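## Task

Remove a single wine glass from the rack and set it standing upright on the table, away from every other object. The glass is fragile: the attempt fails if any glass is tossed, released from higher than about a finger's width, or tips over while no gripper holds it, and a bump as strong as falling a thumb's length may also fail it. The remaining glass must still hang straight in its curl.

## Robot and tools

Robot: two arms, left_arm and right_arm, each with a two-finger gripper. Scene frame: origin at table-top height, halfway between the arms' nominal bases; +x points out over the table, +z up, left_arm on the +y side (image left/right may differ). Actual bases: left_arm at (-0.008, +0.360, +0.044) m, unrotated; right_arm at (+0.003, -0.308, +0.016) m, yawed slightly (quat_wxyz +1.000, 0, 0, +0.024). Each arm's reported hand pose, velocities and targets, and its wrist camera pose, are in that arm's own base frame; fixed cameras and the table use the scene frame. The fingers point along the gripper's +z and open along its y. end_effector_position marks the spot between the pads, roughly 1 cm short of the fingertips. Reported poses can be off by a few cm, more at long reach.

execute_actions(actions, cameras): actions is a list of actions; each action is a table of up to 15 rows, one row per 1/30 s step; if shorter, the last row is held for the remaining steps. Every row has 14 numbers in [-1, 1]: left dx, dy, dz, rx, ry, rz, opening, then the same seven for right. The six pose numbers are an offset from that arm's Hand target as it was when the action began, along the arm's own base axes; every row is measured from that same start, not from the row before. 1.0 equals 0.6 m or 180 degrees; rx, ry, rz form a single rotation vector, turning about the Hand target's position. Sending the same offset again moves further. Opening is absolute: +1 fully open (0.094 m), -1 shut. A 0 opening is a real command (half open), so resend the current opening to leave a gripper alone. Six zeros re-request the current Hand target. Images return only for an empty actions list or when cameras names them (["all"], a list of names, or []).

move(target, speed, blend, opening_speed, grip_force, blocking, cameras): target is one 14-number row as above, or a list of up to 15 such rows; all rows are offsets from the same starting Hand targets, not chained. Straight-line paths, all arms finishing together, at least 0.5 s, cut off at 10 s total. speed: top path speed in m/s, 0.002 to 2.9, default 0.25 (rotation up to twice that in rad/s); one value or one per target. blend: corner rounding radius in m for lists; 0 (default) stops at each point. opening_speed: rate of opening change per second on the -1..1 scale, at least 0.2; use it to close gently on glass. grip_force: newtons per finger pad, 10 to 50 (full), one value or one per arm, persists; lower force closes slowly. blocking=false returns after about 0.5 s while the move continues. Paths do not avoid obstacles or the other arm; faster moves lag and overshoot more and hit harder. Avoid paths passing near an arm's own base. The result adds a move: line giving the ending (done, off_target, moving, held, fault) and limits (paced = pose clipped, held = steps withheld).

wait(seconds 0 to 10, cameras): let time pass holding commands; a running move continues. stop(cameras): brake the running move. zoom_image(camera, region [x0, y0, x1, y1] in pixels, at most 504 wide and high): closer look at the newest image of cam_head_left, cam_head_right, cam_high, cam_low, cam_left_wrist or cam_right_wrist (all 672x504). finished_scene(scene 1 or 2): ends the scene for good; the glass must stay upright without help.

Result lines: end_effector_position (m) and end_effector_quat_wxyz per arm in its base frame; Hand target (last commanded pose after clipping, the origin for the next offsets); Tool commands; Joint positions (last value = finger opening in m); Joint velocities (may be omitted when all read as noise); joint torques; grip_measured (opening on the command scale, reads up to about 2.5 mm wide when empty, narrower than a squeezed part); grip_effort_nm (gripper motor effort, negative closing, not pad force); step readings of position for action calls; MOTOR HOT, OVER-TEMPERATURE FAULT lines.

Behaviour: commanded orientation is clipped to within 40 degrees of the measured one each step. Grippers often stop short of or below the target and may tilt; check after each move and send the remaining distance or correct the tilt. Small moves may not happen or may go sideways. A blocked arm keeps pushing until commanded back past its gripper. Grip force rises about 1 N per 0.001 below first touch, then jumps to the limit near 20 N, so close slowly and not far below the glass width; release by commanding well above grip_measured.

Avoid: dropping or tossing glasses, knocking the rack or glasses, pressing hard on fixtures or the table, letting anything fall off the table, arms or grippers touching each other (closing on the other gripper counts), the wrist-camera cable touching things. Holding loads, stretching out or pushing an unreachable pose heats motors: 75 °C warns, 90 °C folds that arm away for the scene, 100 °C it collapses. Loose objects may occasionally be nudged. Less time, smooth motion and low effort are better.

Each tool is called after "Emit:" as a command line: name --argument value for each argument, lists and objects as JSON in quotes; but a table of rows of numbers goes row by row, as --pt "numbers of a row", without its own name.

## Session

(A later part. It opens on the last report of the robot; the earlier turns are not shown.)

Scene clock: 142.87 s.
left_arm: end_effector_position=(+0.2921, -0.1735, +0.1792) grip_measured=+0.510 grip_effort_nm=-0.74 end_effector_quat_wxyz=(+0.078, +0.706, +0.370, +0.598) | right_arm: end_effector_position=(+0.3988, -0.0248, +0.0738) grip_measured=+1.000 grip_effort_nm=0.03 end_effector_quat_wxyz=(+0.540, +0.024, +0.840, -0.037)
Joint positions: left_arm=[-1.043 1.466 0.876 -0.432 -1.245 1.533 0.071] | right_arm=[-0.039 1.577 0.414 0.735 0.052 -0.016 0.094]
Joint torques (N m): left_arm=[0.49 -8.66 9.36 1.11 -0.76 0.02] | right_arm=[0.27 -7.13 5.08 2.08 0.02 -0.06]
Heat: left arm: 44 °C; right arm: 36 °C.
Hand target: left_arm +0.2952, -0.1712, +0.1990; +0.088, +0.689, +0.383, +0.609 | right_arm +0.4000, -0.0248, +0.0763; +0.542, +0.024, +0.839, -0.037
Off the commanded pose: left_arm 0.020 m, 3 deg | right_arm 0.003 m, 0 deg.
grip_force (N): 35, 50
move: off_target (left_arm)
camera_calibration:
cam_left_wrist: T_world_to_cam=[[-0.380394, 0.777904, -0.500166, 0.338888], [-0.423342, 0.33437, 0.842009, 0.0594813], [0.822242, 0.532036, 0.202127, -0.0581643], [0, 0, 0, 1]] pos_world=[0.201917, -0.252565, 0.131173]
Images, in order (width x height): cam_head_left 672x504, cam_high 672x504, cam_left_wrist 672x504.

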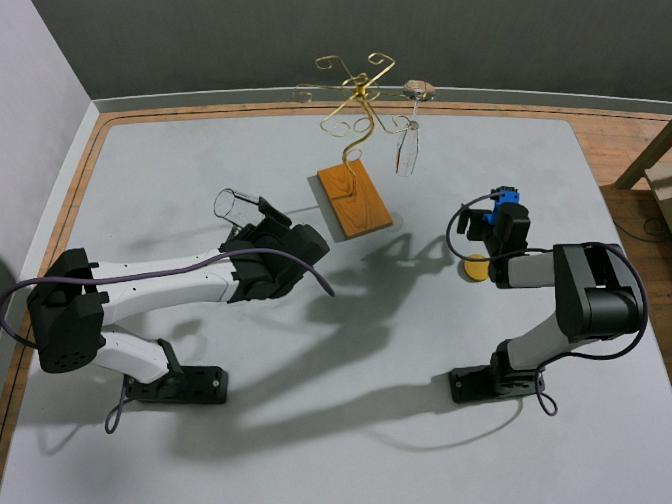

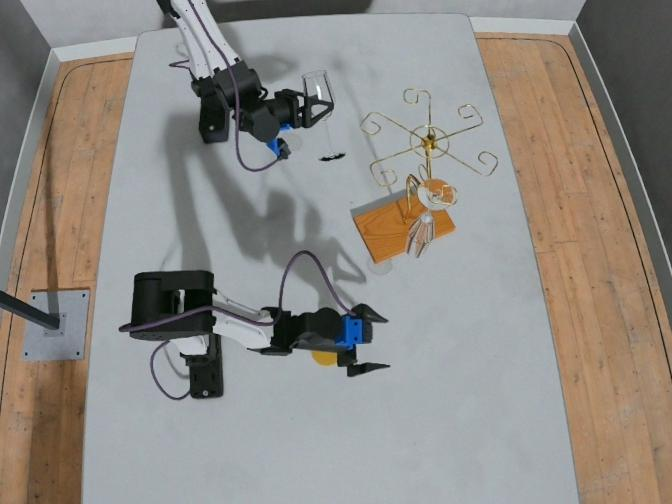

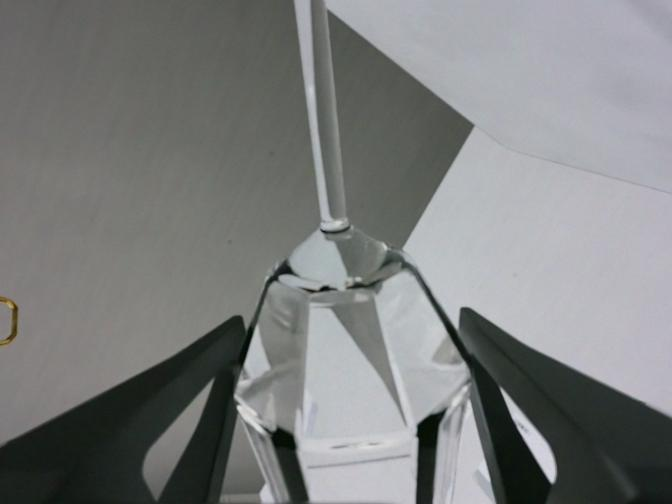

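Emit:
move --target '[0.0023, 0.0953, -0.1083, 0.1801, 0.0633, 0.0236, 0.2, 0, 0, 0, 0, 0, 0, 1]' --speed 0.2 --cameras '["cam_high", "cam_head_left", "cam_low", "cam_left_wrist"]'

Emit:
zoom_image --camera "cam_high" --region '[200, 0, 400, 150]'

Emit:
zoom_image --camera "cam_head_left" --region '[120, 120, 340, 320]'

Emit:
zoom_image --camera "cam_low" --region '[310, 190, 420, 290]'

Scene clock: 146.80 s.
left_arm: end_effector_position=(+0.2963, -0.1198, +0.1317) grip_measured=+0.510 grip_effort_nm=-0.74 end_effector_quat_wxyz=(-0.156, +0.737, +0.232, +0.615) | right_arm: end_effector_position=(+0.3988, -0.0248, +0.0738) grip_measured=+1.000 grip_effort_nm=0.03 end_effector_quat_wxyz=(+0.540, +0.024, +0.840, -0.037)
Joint positions: left_arm=[-0.946 1.589 0.749 -0.383 -1.363 1.869 0.071] | right_arm=[-0.039 1.577 0.414 0.735 0.052 -0.016 0.094]
Joint torques (N m): left_arm=[0.57 -6.17 4.83 0.86 -0.85 0.1] | right_arm=[0.28 -7.21 5.01 2.04 0 -0.07]
Heat: left arm: 43 °C; right arm: 37 °C.
Hand target: left_arm +0.2965, -0.1140, +0.1341; -0.168, +0.728, +0.229, +0.624 | right_arm +0.4000, -0.0248, +0.0763; +0.542, +0.024, +0.839, -0.037
Off the commanded pose: left_arm 0.006 m, 2 deg | right_arm 0.003 m, 0 deg.
grip_force (N): 35, 50
move: done
camera_calibration:
cam_left_wrist: T_world_to_cam=[[-0.476889, 0.878842, 0.0146263, 0.247768], [-0.276915, -0.166015, 0.946445, -0.0338052], [0.834203, 0.447299, 0.322535, -0.110169], [0, 0, 0, 1]] pos_world=[0.2007, -0.174082, 0.0639043]
Images, in order (width x height): cam_head_left 672x504, cam_high 672x504, cam_low 672x504, cam_left_wrist 672x504.

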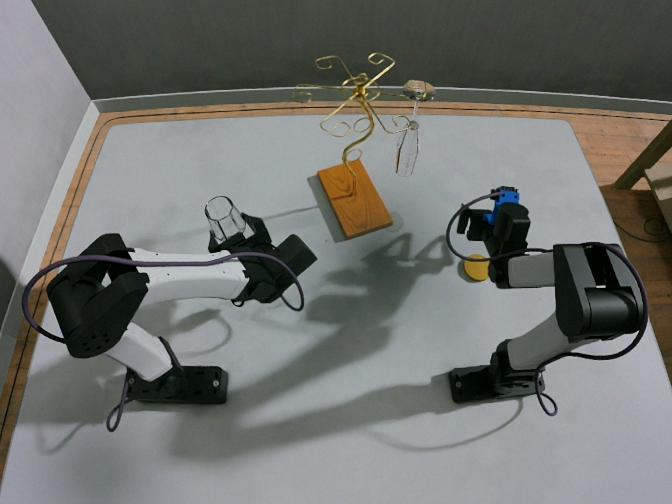

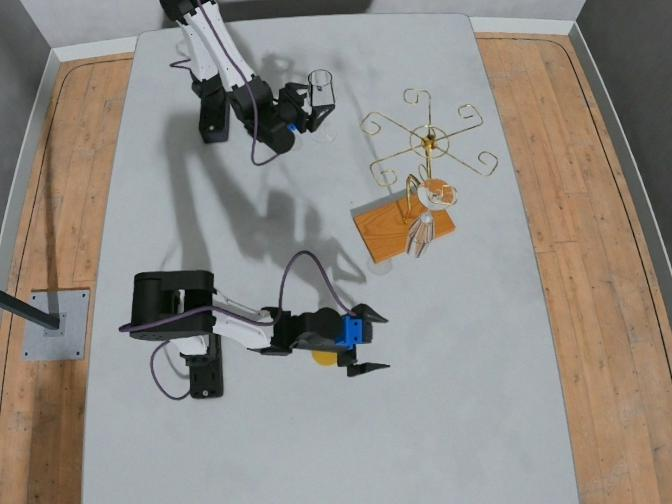

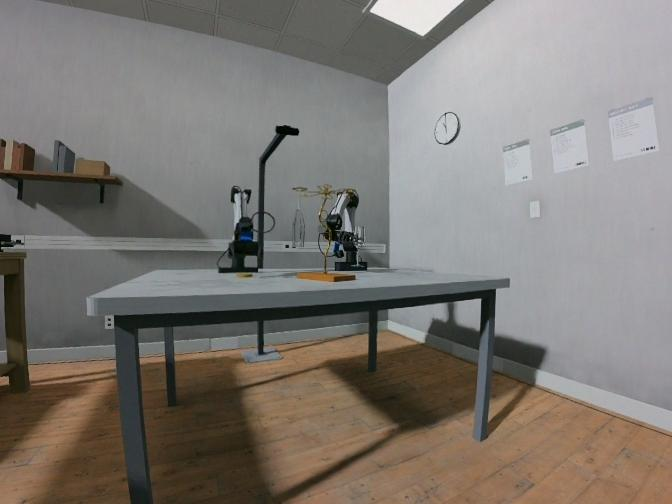

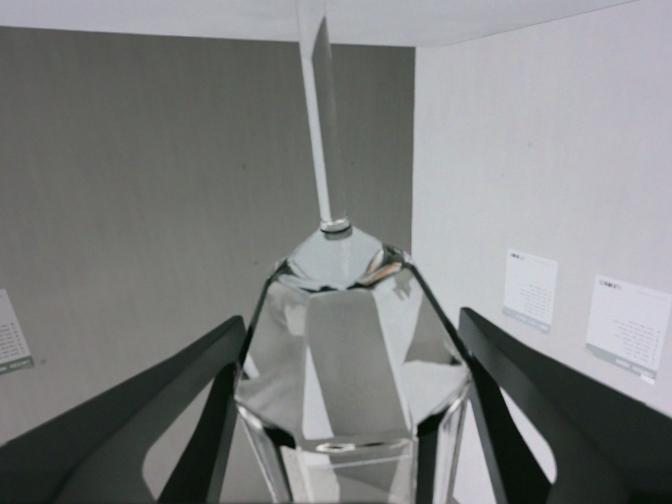

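Scaled by 2.520 from the camera's 672x504 image, which has a finer 960x720 frame.

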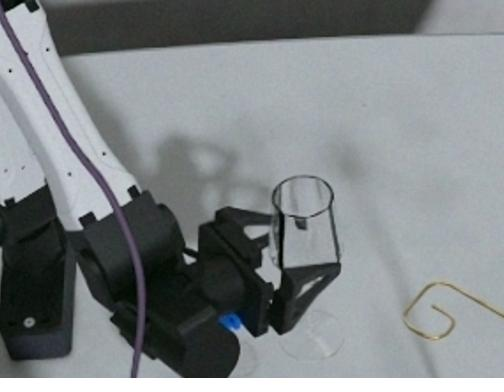

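Scaled by 2.291 from the camera's 672x504 image, which has a finer 960x720 frame.

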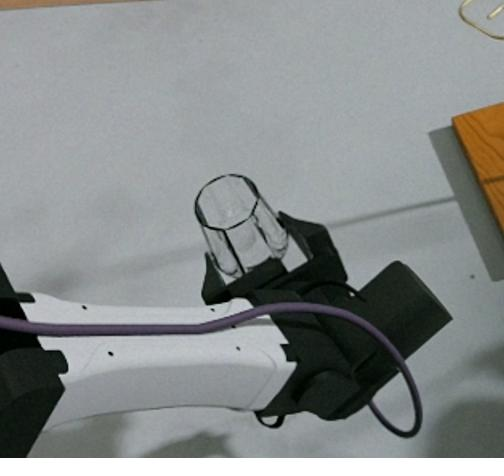

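Scaled by 4.582 from the camera's 672x504 image, which has a finer 960x720 frame.

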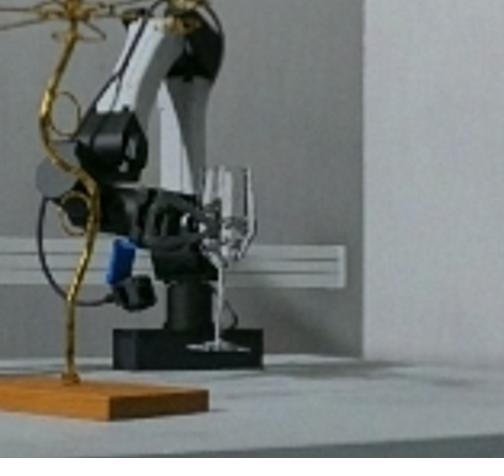

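Emit:
zoom_image --camera "cam_low" --region '[335, 210, 390, 280]'

Emit:
zoom_image --camera "cam_high" --region '[290, 50, 350, 150]'

Emit:
zoom_image --camera "cam_head_left" --region '[190, 180, 270, 260]'

Scaled by 7.200 from the camera's 672x504 image, which has a finer 960x720 frame.

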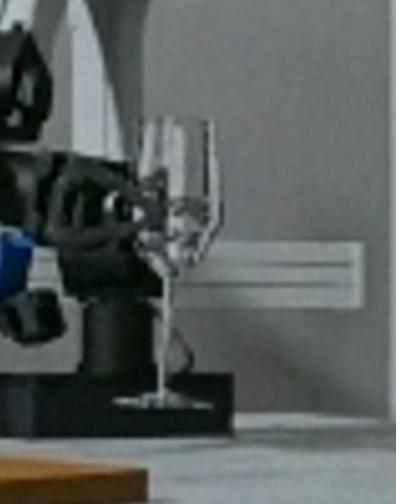

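Scaled by 5.040 from the camera's 672x504 image, which has a finer 960x720 frame.

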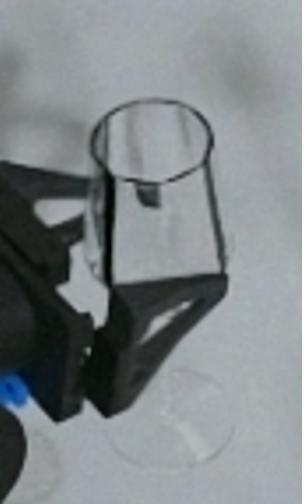

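Scaled by 6.300 from the camera's 672x504 image, which has a finer 960x720 frame.

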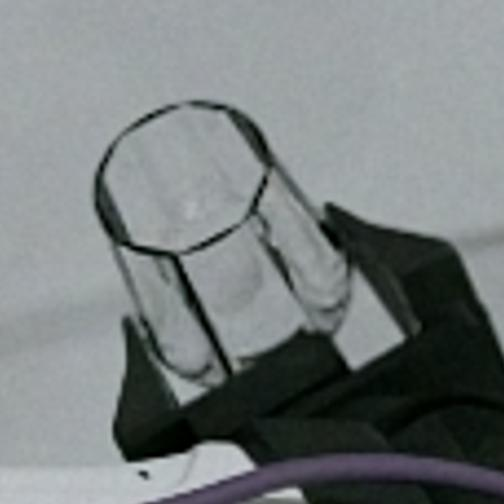

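Emit:
move --target '[0, 0, -0.0467, 0.015, 0.0093, -0.0035, 0.2, 0, 0, 0, 0, 0, 0, 1]' --speed 0.08 --cameras '["cam_high", "cam_head_left", "cam_low", "cam_left_wrist"]'

Emit:
zoom_image --camera "cam_low" --region '[335, 210, 390, 280]'

Emit:
zoom_image --camera "cam_high" --region '[290, 50, 350, 150]'

Emit:
zoom_image --camera "cam_head_left" --region '[180, 180, 300, 300]'

Scene clock: 152.13 s.
left_arm: end_effector_position=(+0.2966, -0.1200, +0.1046) grip_measured=+0.509 grip_effort_nm=-0.75 end_effector_quat_wxyz=(-0.172, +0.742, +0.211, +0.613) | right_arm: end_effector_position=(+0.3988, -0.0248, +0.0738) grip_measured=+1.000 grip_effort_nm=0.03 end_effector_quat_wxyz=(+0.540, +0.024, +0.840, -0.037)
Joint positions: left_arm=[-0.946 1.664 0.686 -0.224 -1.365 1.945 0.071] | right_arm=[-0.039 1.577 0.414 0.735 0.052 -0.016 0.094]
Joint torques (N m): left_arm=[0.58 -6.09 4.31 0.83 -0.82 0.08] | right_arm=[0.31 -7.09 4.94 2.02 0.01 -0.12]
Heat: left arm: 42 °C; right arm: 37 °C.
Hand target: left_arm +0.2965, -0.1141, +0.1060; -0.185, +0.734, +0.208, +0.619 | right_arm +0.4000, -0.0248, +0.0763; +0.542, +0.024, +0.839, -0.037
Off the commanded pose: left_arm 0.006 m, 2 deg | right_arm 0.003 m, 0 deg.
grip_force (N): 35, 50
move: done
camera_calibration:
cam_left_wrist: T_world_to_cam=[[-0.463572, 0.883509, 0.067176, 0.239589], [-0.256232, -0.206246, 0.944356, -0.018918], [0.848202, 0.420564, 0.321993, -0.10885], [0, 0, 0, 1]] pos_world=[0.198546, -0.169802, 0.0368196]
Images, in order (width x height): cam_head_left 672x504, cam_high 672x504, cam_low 672x504, cam_left_wrist 672x504.

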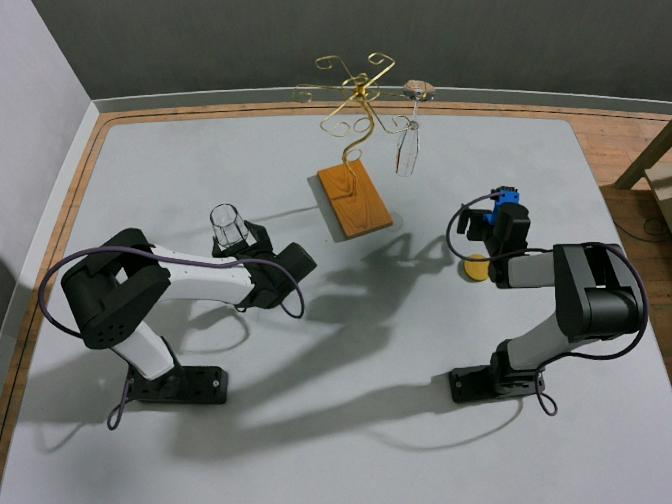

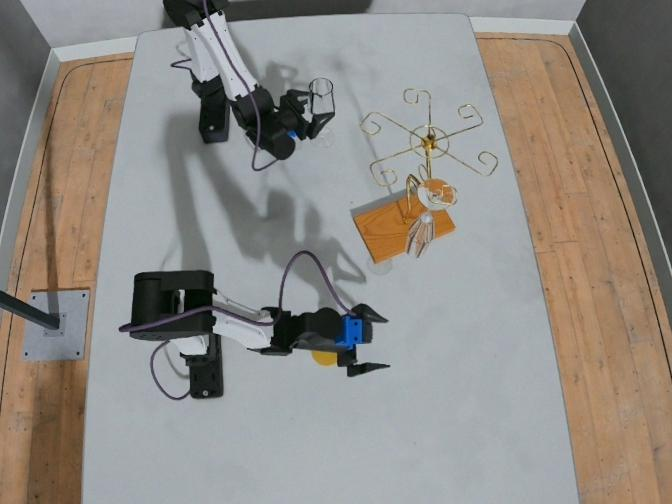

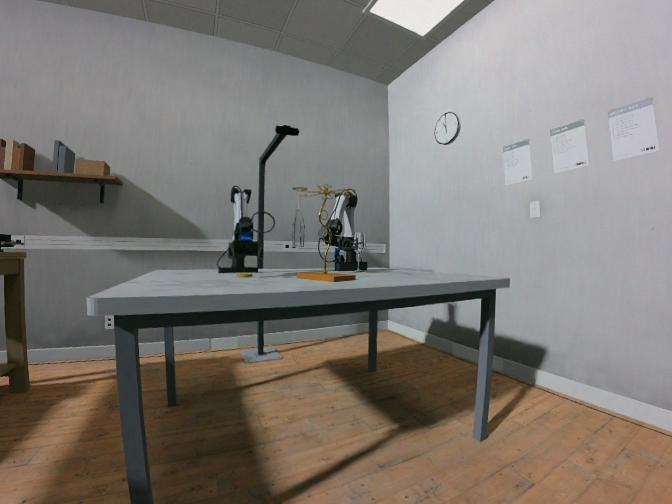

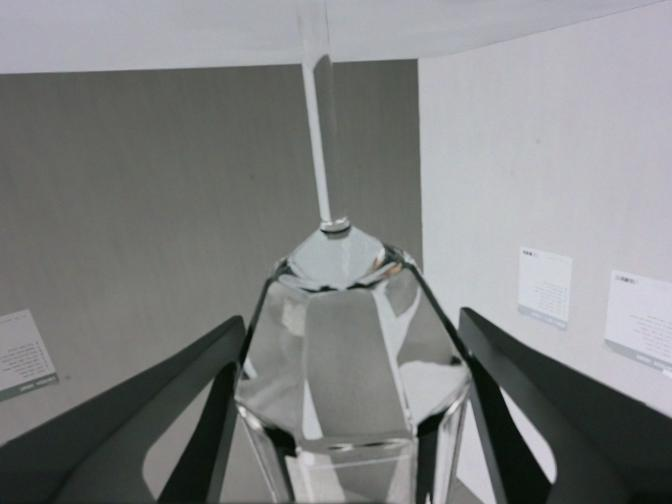

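Scaled by 7.200 from the camera's 672x504 image, which has a finer 960x720 frame.

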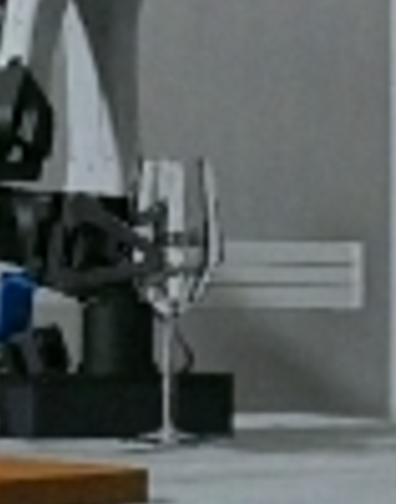

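Scaled by 5.040 from the camera's 672x504 image, which has a finer 960x720 frame.

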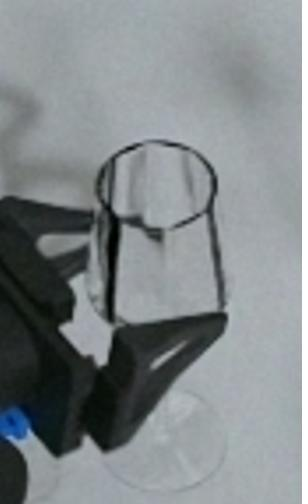

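Scaled by 4.200 from the camera's 672x504 image, which has a finer 960x720 frame.

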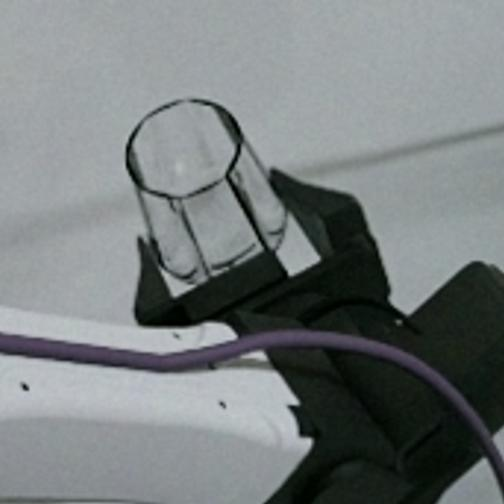

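Emit:
zoom_image --camera "cam_left_wrist" --region '[160, 0, 560, 504]'

Scaled by 1.000.

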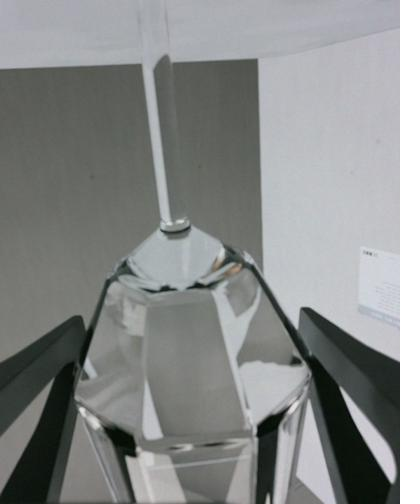

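Emit:
move --target '[0, 0, -0.0233, 0, 0, 0, 0.2, 0, 0, 0, 0, 0, 0, 1]' --speed 0.05 --cameras '["cam_low"]'

Emit:
zoom_image --camera "cam_low" --region '[335, 220, 390, 280]'

Scene clock: 160.37 s.
left_arm: end_effector_position=(+0.2967, -0.1201, +0.0919) grip_measured=+0.509 grip_effort_nm=-0.75 end_effector_quat_wxyz=(-0.170, +0.741, +0.211, +0.614) | right_arm: end_effector_position=(+0.3988, -0.0248, +0.0738) grip_measured=+1.000 grip_effort_nm=0.03 end_effector_quat_wxyz=(+0.540, +0.024, +0.840, -0.037)
Joint positions: left_arm=[-0.946 1.705 0.66 -0.144 -1.366 1.953 0.071] | right_arm=[-0.039 1.577 0.414 0.735 0.052 -0.016 0.094]
Joint torques (N m): left_arm=[0.61 -5.72 4.08 0.86 -0.81 0.05] | right_arm=[0.36 -7.08 4.9 2.05 0.01 -0.02]
Heat: left arm: 41 °C; right arm: 37 °C.
Hand target: left_arm +0.2965, -0.1140, +0.0920; -0.185, +0.734, +0.208, +0.619 | right_arm +0.4000, -0.0248, +0.0763; +0.542, +0.024, +0.839, -0.037
Off the commanded pose: left_arm 0.006 m, 2 deg | right_arm 0.003 m, 0 deg.
grip_force (N): 35, 50
move: done
Images, in order (width x height): cam_low 672x504.

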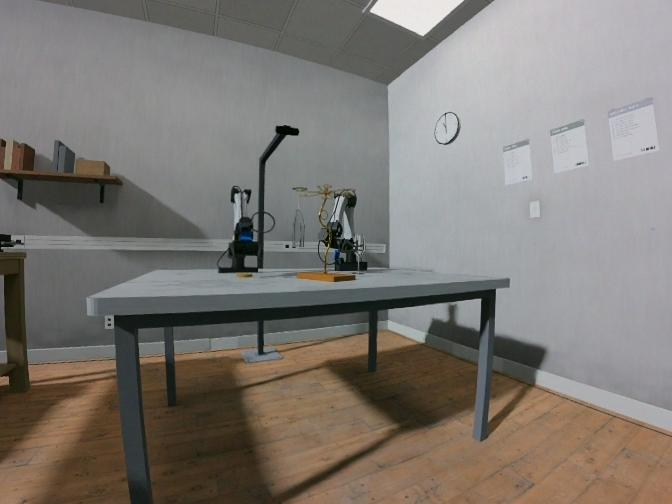

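Scaled by 8.400 from the camera's 672x504 image, which has a finer 960x720 frame.

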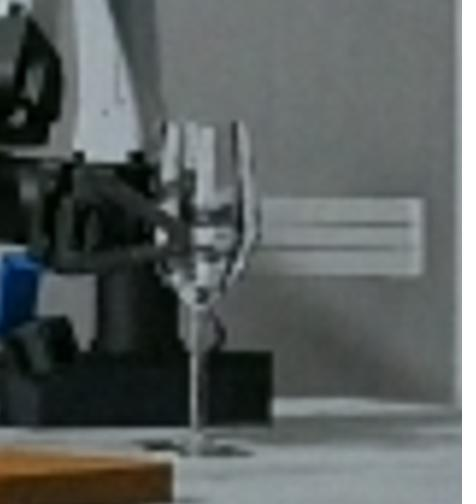

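Emit:
move --target '[0, 0, -0.0117, 0, 0, 0, 0.2, 0, 0, 0, 0, 0, 0, 1]' --speed 0.03 --cameras '[]'

Scene clock: 161.80 s.
left_arm: end_effector_position=(+0.2972, -0.1193, +0.0913) grip_measured=+0.509 grip_effort_nm=-0.75 end_effector_quat_wxyz=(-0.173, +0.732, +0.213, +0.623) | right_arm: end_effector_position=(+0.3988, -0.0248, +0.0738) grip_measured=+1.000 grip_effort_nm=0.03 end_effector_quat_wxyz=(+0.540, +0.024, +0.840, -0.037)
Joint positions: left_arm=[-0.946 1.722 0.65 -0.099 -1.392 1.964 0.071] | right_arm=[-0.039 1.577 0.414 0.735 0.052 -0.016 0.094]
Joint torques (N m): left_arm=[0.61 -5.2 3.73 0.88 -0.55 0.04] | right_arm=[0.23 -7.09 5.04 2.07 0.02 -0.08]
Heat: left arm: 41 °C; right arm: 37 °C.
Hand target: left_arm +0.2965, -0.1140, +0.0850; -0.185, +0.734, +0.208, +0.619 | right_arm +0.4000, -0.0248, +0.0763; +0.542, +0.024, +0.839, -0.037
Off the commanded pose: left_arm 0.008 m, 2 deg | right_arm 0.003 m, 0 deg.
grip_force (N): 35, 50
move: done
No camera images: "cameras" was empty.

Emit:
wait --seconds 0.05 --cameras '["cam_low", "cam_high", "cam_left_wrist"]'

Emit:
zoom_image --camera "cam_low" --region '[335, 220, 390, 280]'

Emit:
zoom_image --camera "cam_high" --region '[280, 50, 360, 160]'

Emit:
zoom_image --camera "cam_left_wrist" --region '[160, 0, 560, 504]'

Scene clock: 162.60 s.
left_arm: end_effector_position=(+0.2972, -0.1193, +0.0913) grip_measured=+0.509 grip_effort_nm=-0.74 end_effector_quat_wxyz=(-0.173, +0.732, +0.213, +0.623) | right_arm: end_effector_position=(+0.3988, -0.0248, +0.0738) grip_measured=+1.000 grip_effort_nm=0.03 end_effector_quat_wxyz=(+0.540, +0.024, +0.840, -0.037)
Joint positions: left_arm=[-0.946 1.722 0.65 -0.099 -1.392 1.964 0.071] | right_arm=[-0.039 1.577 0.414 0.735 0.052 -0.016 0.094]
Joint torques (N m): left_arm=[0.62 -5.23 3.7 0.88 -0.56 0.02] | right_arm=[0.35 -7.19 4.97 2.02 0.02 -0.07]
Heat: left arm: 41 °C; right arm: 37 °C.
Hand target: left_arm +0.2965, -0.1140, +0.0850; -0.185, +0.734, +0.208, +0.619 | right_arm +0.4000, -0.0248, +0.0763; +0.542, +0.024, +0.839, -0.037
Tool commands: left_gripper/opening=+0.2 right_gripper/opening=+1.0
Off the commanded pose: left_arm 0.008 m, 2 deg | right_arm 0.003 m, 0 deg.
grip_force (N): 35, 50
wait: 0.07 s; at rest from the start
camera_calibration:
cam_left_wrist: T_world_to_cam=[[-0.471263, 0.879954, 0.0599343, 0.242725], [-0.281054, -0.214235, 0.935474, 0.00118279], [0.836014, 0.42401, 0.348275, -0.103815], [0, 0, 0, 1]] pos_world=[0.20151, -0.169315, 0.0205021]
Images, in order (width x height): cam_high 672x504, cam_low 672x504, cam_left_wrist 672x504.

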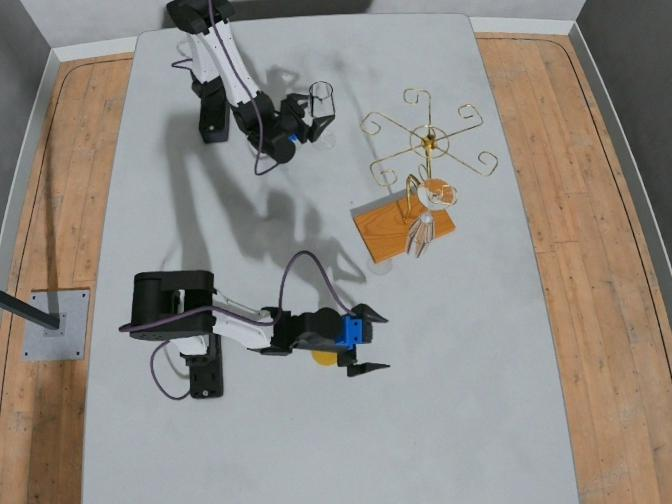

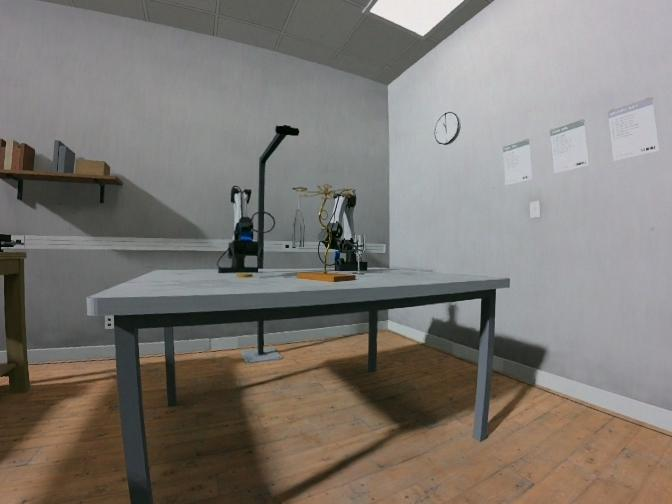

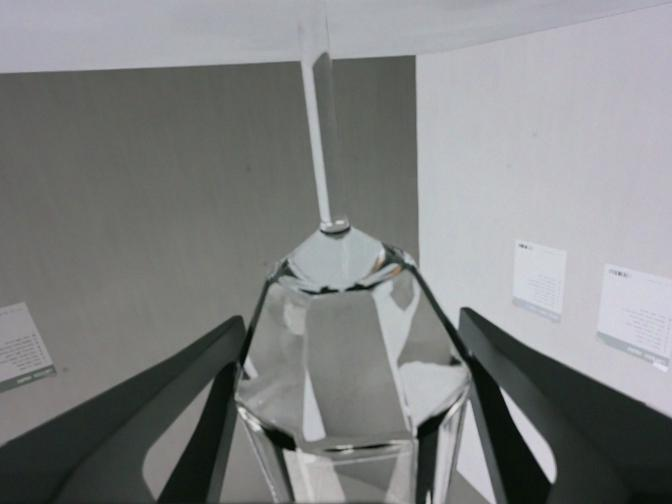

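Scaled by 8.400 from the camera's 672x504 image, which has a finer 960x720 frame.

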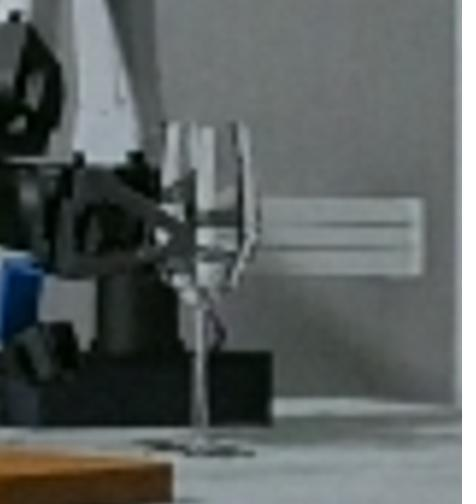

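Scaled by 4.582 from the camera's 672x504 image, which has a finer 960x720 frame.

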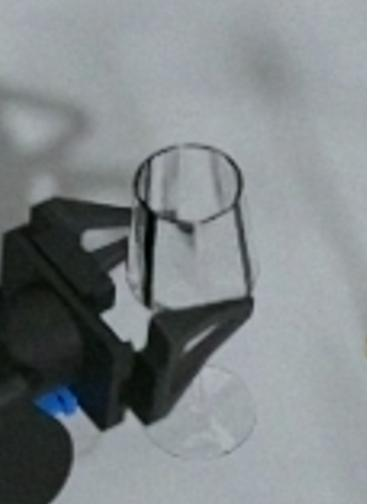

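Scaled by 1.000.

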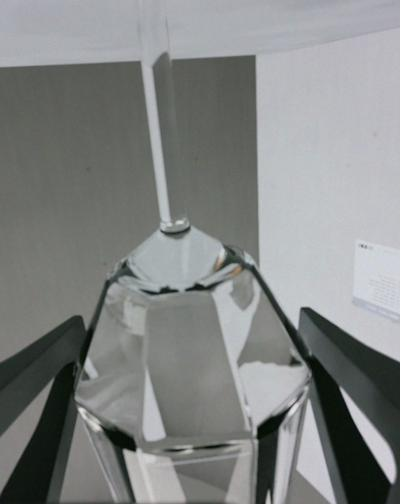

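Emit:
move --target '[0, 0, 0.0092, 0, 0, 0, 0.2, 0, 0, 0, 0, 0, 0, 1]' --speed 0.03 --cameras '["cam_low", "cam_high"]'

Emit:
zoom_image --camera "cam_low" --region '[335, 220, 390, 280]'

Scene clock: 167.10 s.
left_arm: end_effector_position=(+0.2972, -0.1193, +0.0913) grip_measured=+0.509 grip_effort_nm=-0.75 end_effector_quat_wxyz=(-0.175, +0.733, +0.212, +0.623) | right_arm: end_effector_position=(+0.3988, -0.0248, +0.0738) grip_measured=+1.000 grip_effort_nm=0.03 end_effector_quat_wxyz=(+0.540, +0.024, +0.840, -0.037)
Joint positions: left_arm=[-0.946 1.722 0.65 -0.099 -1.392 1.969 0.071] | right_arm=[-0.039 1.577 0.414 0.735 0.052 -0.016 0.094]
Joint torques (N m): left_arm=[0.61 -7.2 4.18 0.67 -0.55 0.07] | right_arm=[0.24 -7.08 5 2.04 0.03 -0.09]
Heat: left arm: 40 °C; right arm: 37 °C.
Hand target: left_arm +0.2965, -0.1140, +0.0905; -0.185, +0.734, +0.208, +0.619 | right_arm +0.4000, -0.0248, +0.0763; +0.542, +0.024, +0.839, -0.037
Off the commanded pose: left_arm 0.005 m, 1 deg | right_arm 0.003 m, 0 deg.
grip_force (N): 35, 50
move: done
Images, in order (width x height): cam_high 672x504, cam_low 672x504.

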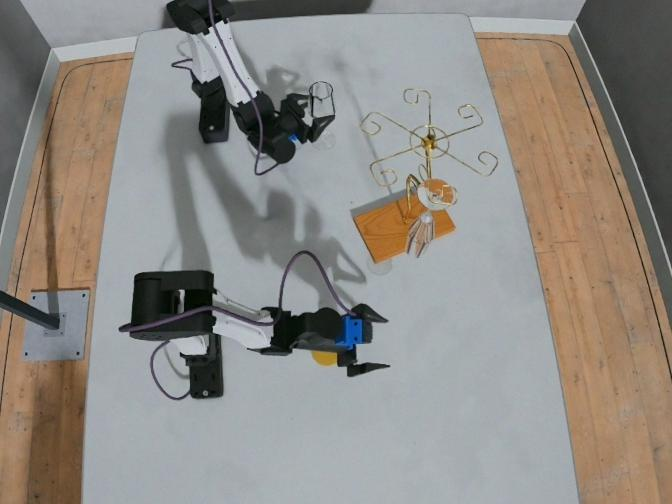

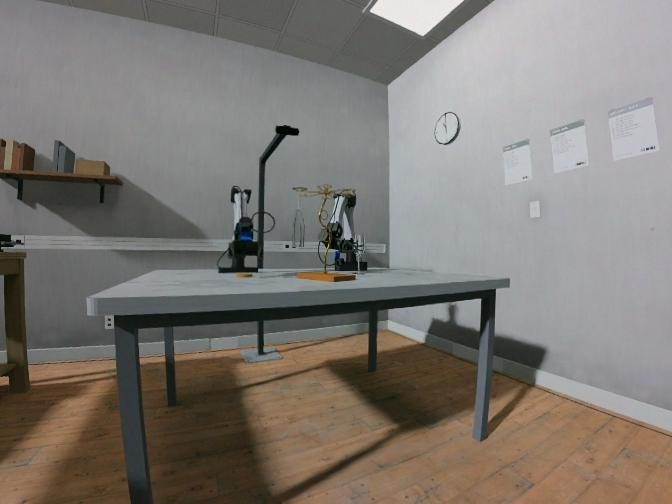

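Scaled by 8.400 from the camera's 672x504 image, which has a finer 960x720 frame.

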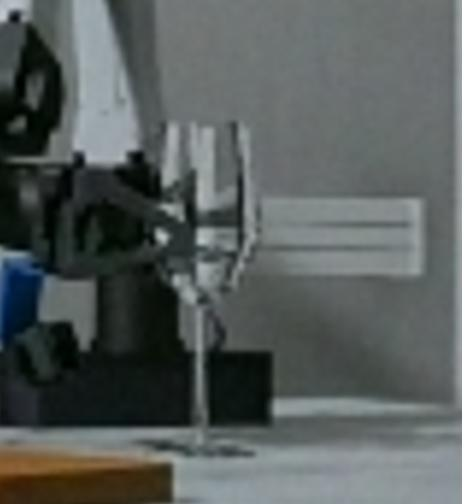

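Emit:
move --target '[0, 0, 0, 0, 0, 0, 1, 0, 0, 0, 0, 0, 0, 1]' --opening_speed 0.35 --cameras '["cam_low", "cam_high", "cam_left_wrist", "cam_head_left"]'

Emit:
zoom_image --camera "cam_low" --region '[335, 220, 390, 280]'

Emit:
zoom_image --camera "cam_high" --region '[280, 50, 360, 160]'

Scene clock: 170.03 s.
left_arm: end_effector_position=(+0.2972, -0.1193, +0.0913) grip_measured=+0.998 grip_effort_nm=0.09 end_effector_quat_wxyz=(-0.175, +0.733, +0.212, +0.623) | right_arm: end_effector_position=(+0.3988, -0.0248, +0.0738) grip_measured=+1.000 grip_effort_nm=0.03 end_effector_quat_wxyz=(+0.540, +0.024, +0.840, -0.037)
Joint positions: left_arm=[-0.946 1.722 0.65 -0.099 -1.392 1.969 0.094] | right_arm=[-0.039 1.577 0.414 0.735 0.052 -0.016 0.094]
Joint torques (N m): left_arm=[0.65 -7.21 4.15 0.66 -0.56 0.06] | right_arm=[0.25 -7.13 5.05 2.04 0 -0.08]
Heat: left arm: 40 °C; right arm: 37 °C.
Hand target: left_arm +0.2965, -0.1140, +0.0905; -0.185, +0.734, +0.208, +0.619 | right_arm +0.4000, -0.0248, +0.0763; +0.542, +0.024, +0.839, -0.037
Off the commanded pose: left_arm 0.005 m, 1 deg | right_arm 0.003 m, 0 deg.
grip_force (N): 35, 50
move: done
camera_calibration:
cam_left_wrist: T_world_to_cam=[[-0.470402, 0.880068, 0.0648251, 0.241981], [-0.278833, -0.21793, 0.935285, 0.000107538], [0.837242, 0.421885, 0.347907, -0.104338], [0, 0, 0, 1]] pos_world=[0.201214, -0.168917, 0.0205128]
Images, in order (width x height): cam_head_left 672x504, cam_high 672x504, cam_low 672x504, cam_left_wrist 672x504.

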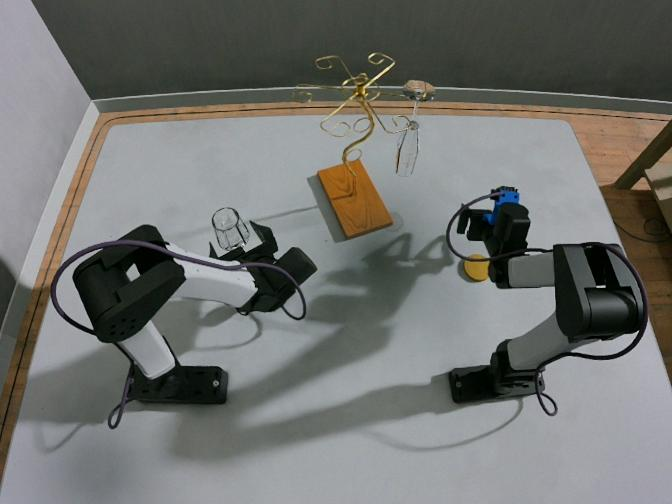

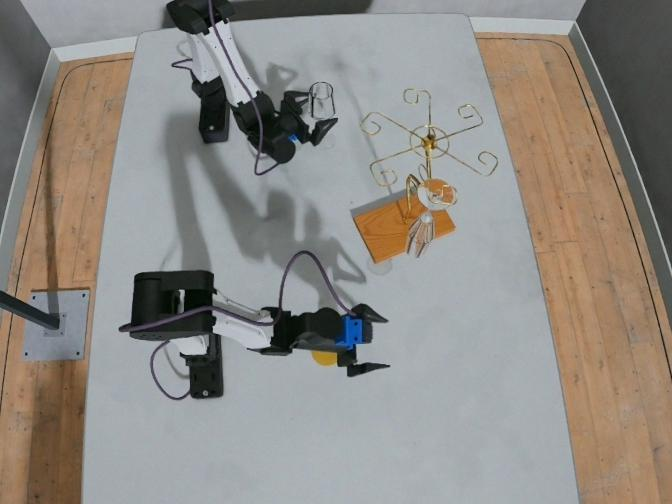

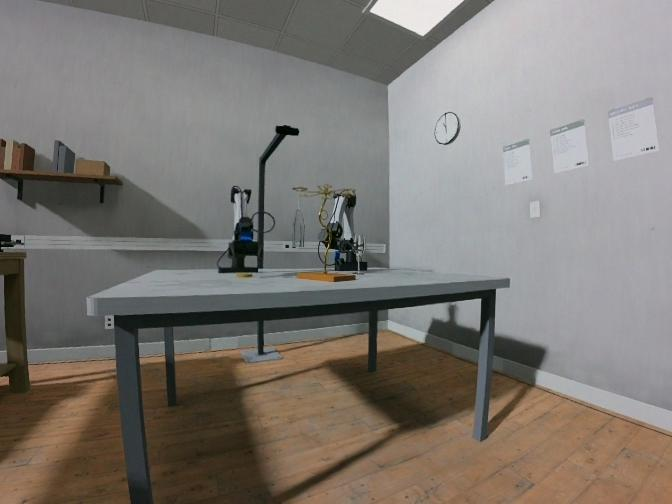

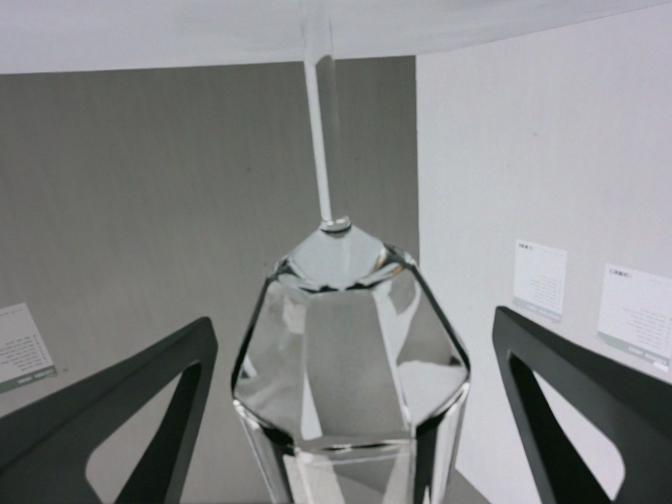

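Scaled by 8.400 from the camera's 672x504 image, which has a finer 960x720 frame.

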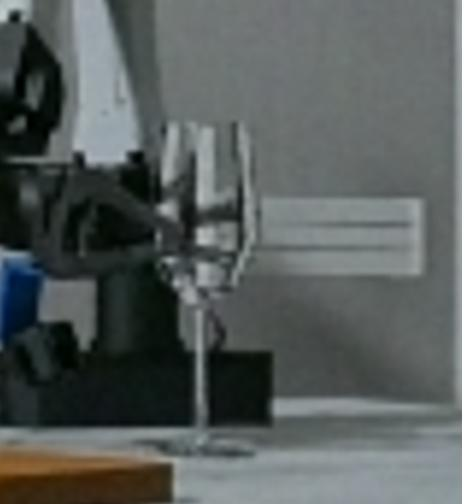

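Scaled by 4.582 from the camera's 672x504 image, which has a finer 960x720 frame.

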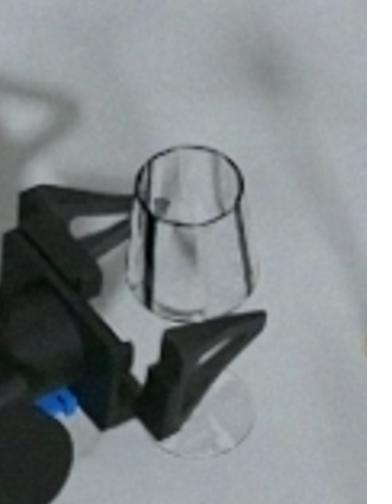

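Emit:
move --pt "-0.0468 -0.0289 0.005 0 0 0 1 0 0 0 0 0 0 1" --pt "-0.051 -0.0316 0.2167 0 0 0 1 0 0 0 0 0 0 1" --speed '[0.08, 0.15]' --blend '[0.005, 0]' --cameras '["cam_low", "cam_high", "cam_head_left"]'

Emit:
zoom_image --camera "cam_low" --region '[335, 220, 390, 280]'

Emit:
zoom_image --camera "cam_high" --region '[240, 30, 380, 180]'

Scene clock: 174.80 s.
left_arm: end_effector_position=(+0.2661, -0.1279, +0.2200) grip_measured=+0.998 grip_effort_nm=0.09 end_effector_quat_wxyz=(-0.183, +0.732, +0.211, +0.622) | right_arm: end_effector_position=(+0.3988, -0.0248, +0.0738) grip_measured=+1.000 grip_effort_nm=0.03 end_effector_quat_wxyz=(+0.540, +0.024, +0.840, -0.037)
Joint positions: left_arm=[-1.068 1.623 1.141 -1.466 -1.398 1.194 0.094] | right_arm=[-0.039 1.577 0.414 0.735 0.052 -0.016 0.094]
Joint torques (N m): left_arm=[-1.11 -5.24 7.53 -0.71 -0.47 -0.07] | right_arm=[0.28 -7.06 4.88 2.08 0.01 -0.07]
Heat: left arm: 40 °C; right arm: 37 °C.
Hand target: left_arm +0.2659, -0.1330, +0.2206; -0.185, +0.734, +0.208, +0.619 | right_arm +0.4000, -0.0248, +0.0763; +0.542, +0.024, +0.839, -0.037
Off the commanded pose: left_arm 0.005 m, 1 deg | right_arm 0.003 m, 0 deg.
grip_force (N): 35, 50
move: done
Images, in order (width x height): cam_head_left 672x504, cam_high 672x504, cam_low 672x504.

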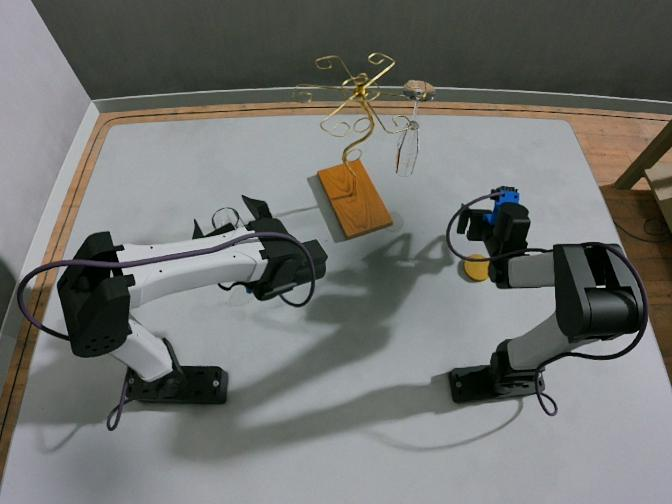

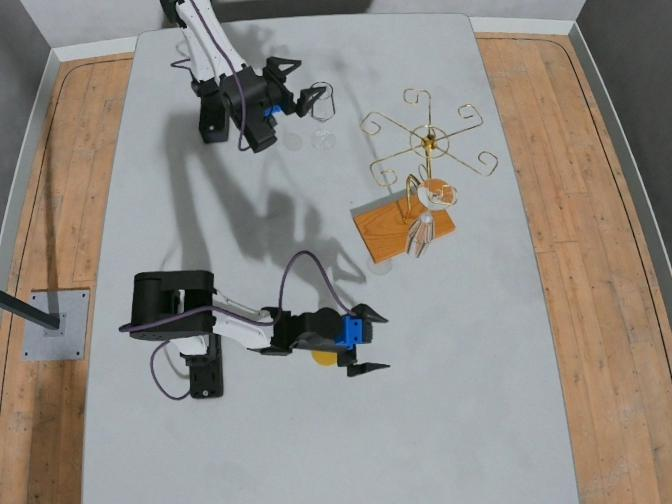

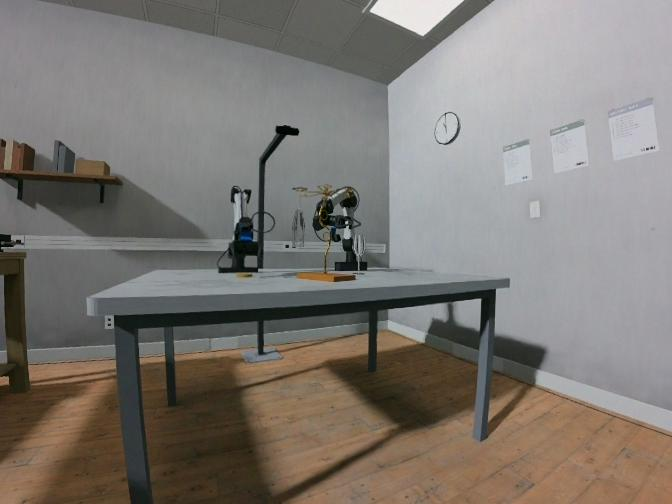

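Scaled by 8.400 from the camera's 672x504 image, which has a finer 960x720 frame.

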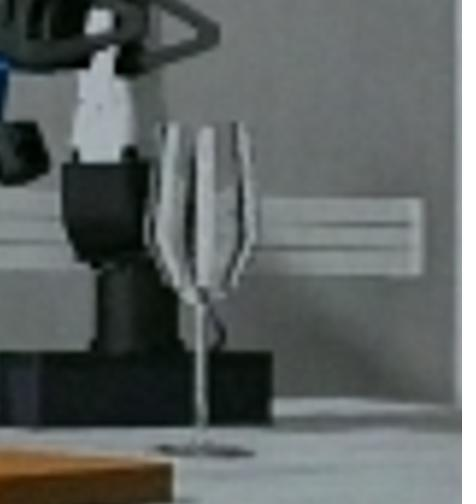

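Scaled by 3.360 from the camera's 672x504 image, which has a finer 960x720 frame.

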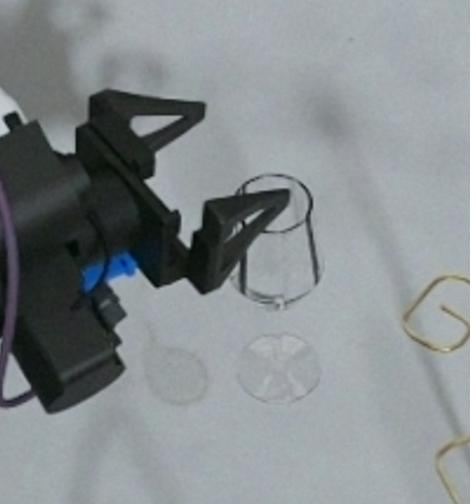

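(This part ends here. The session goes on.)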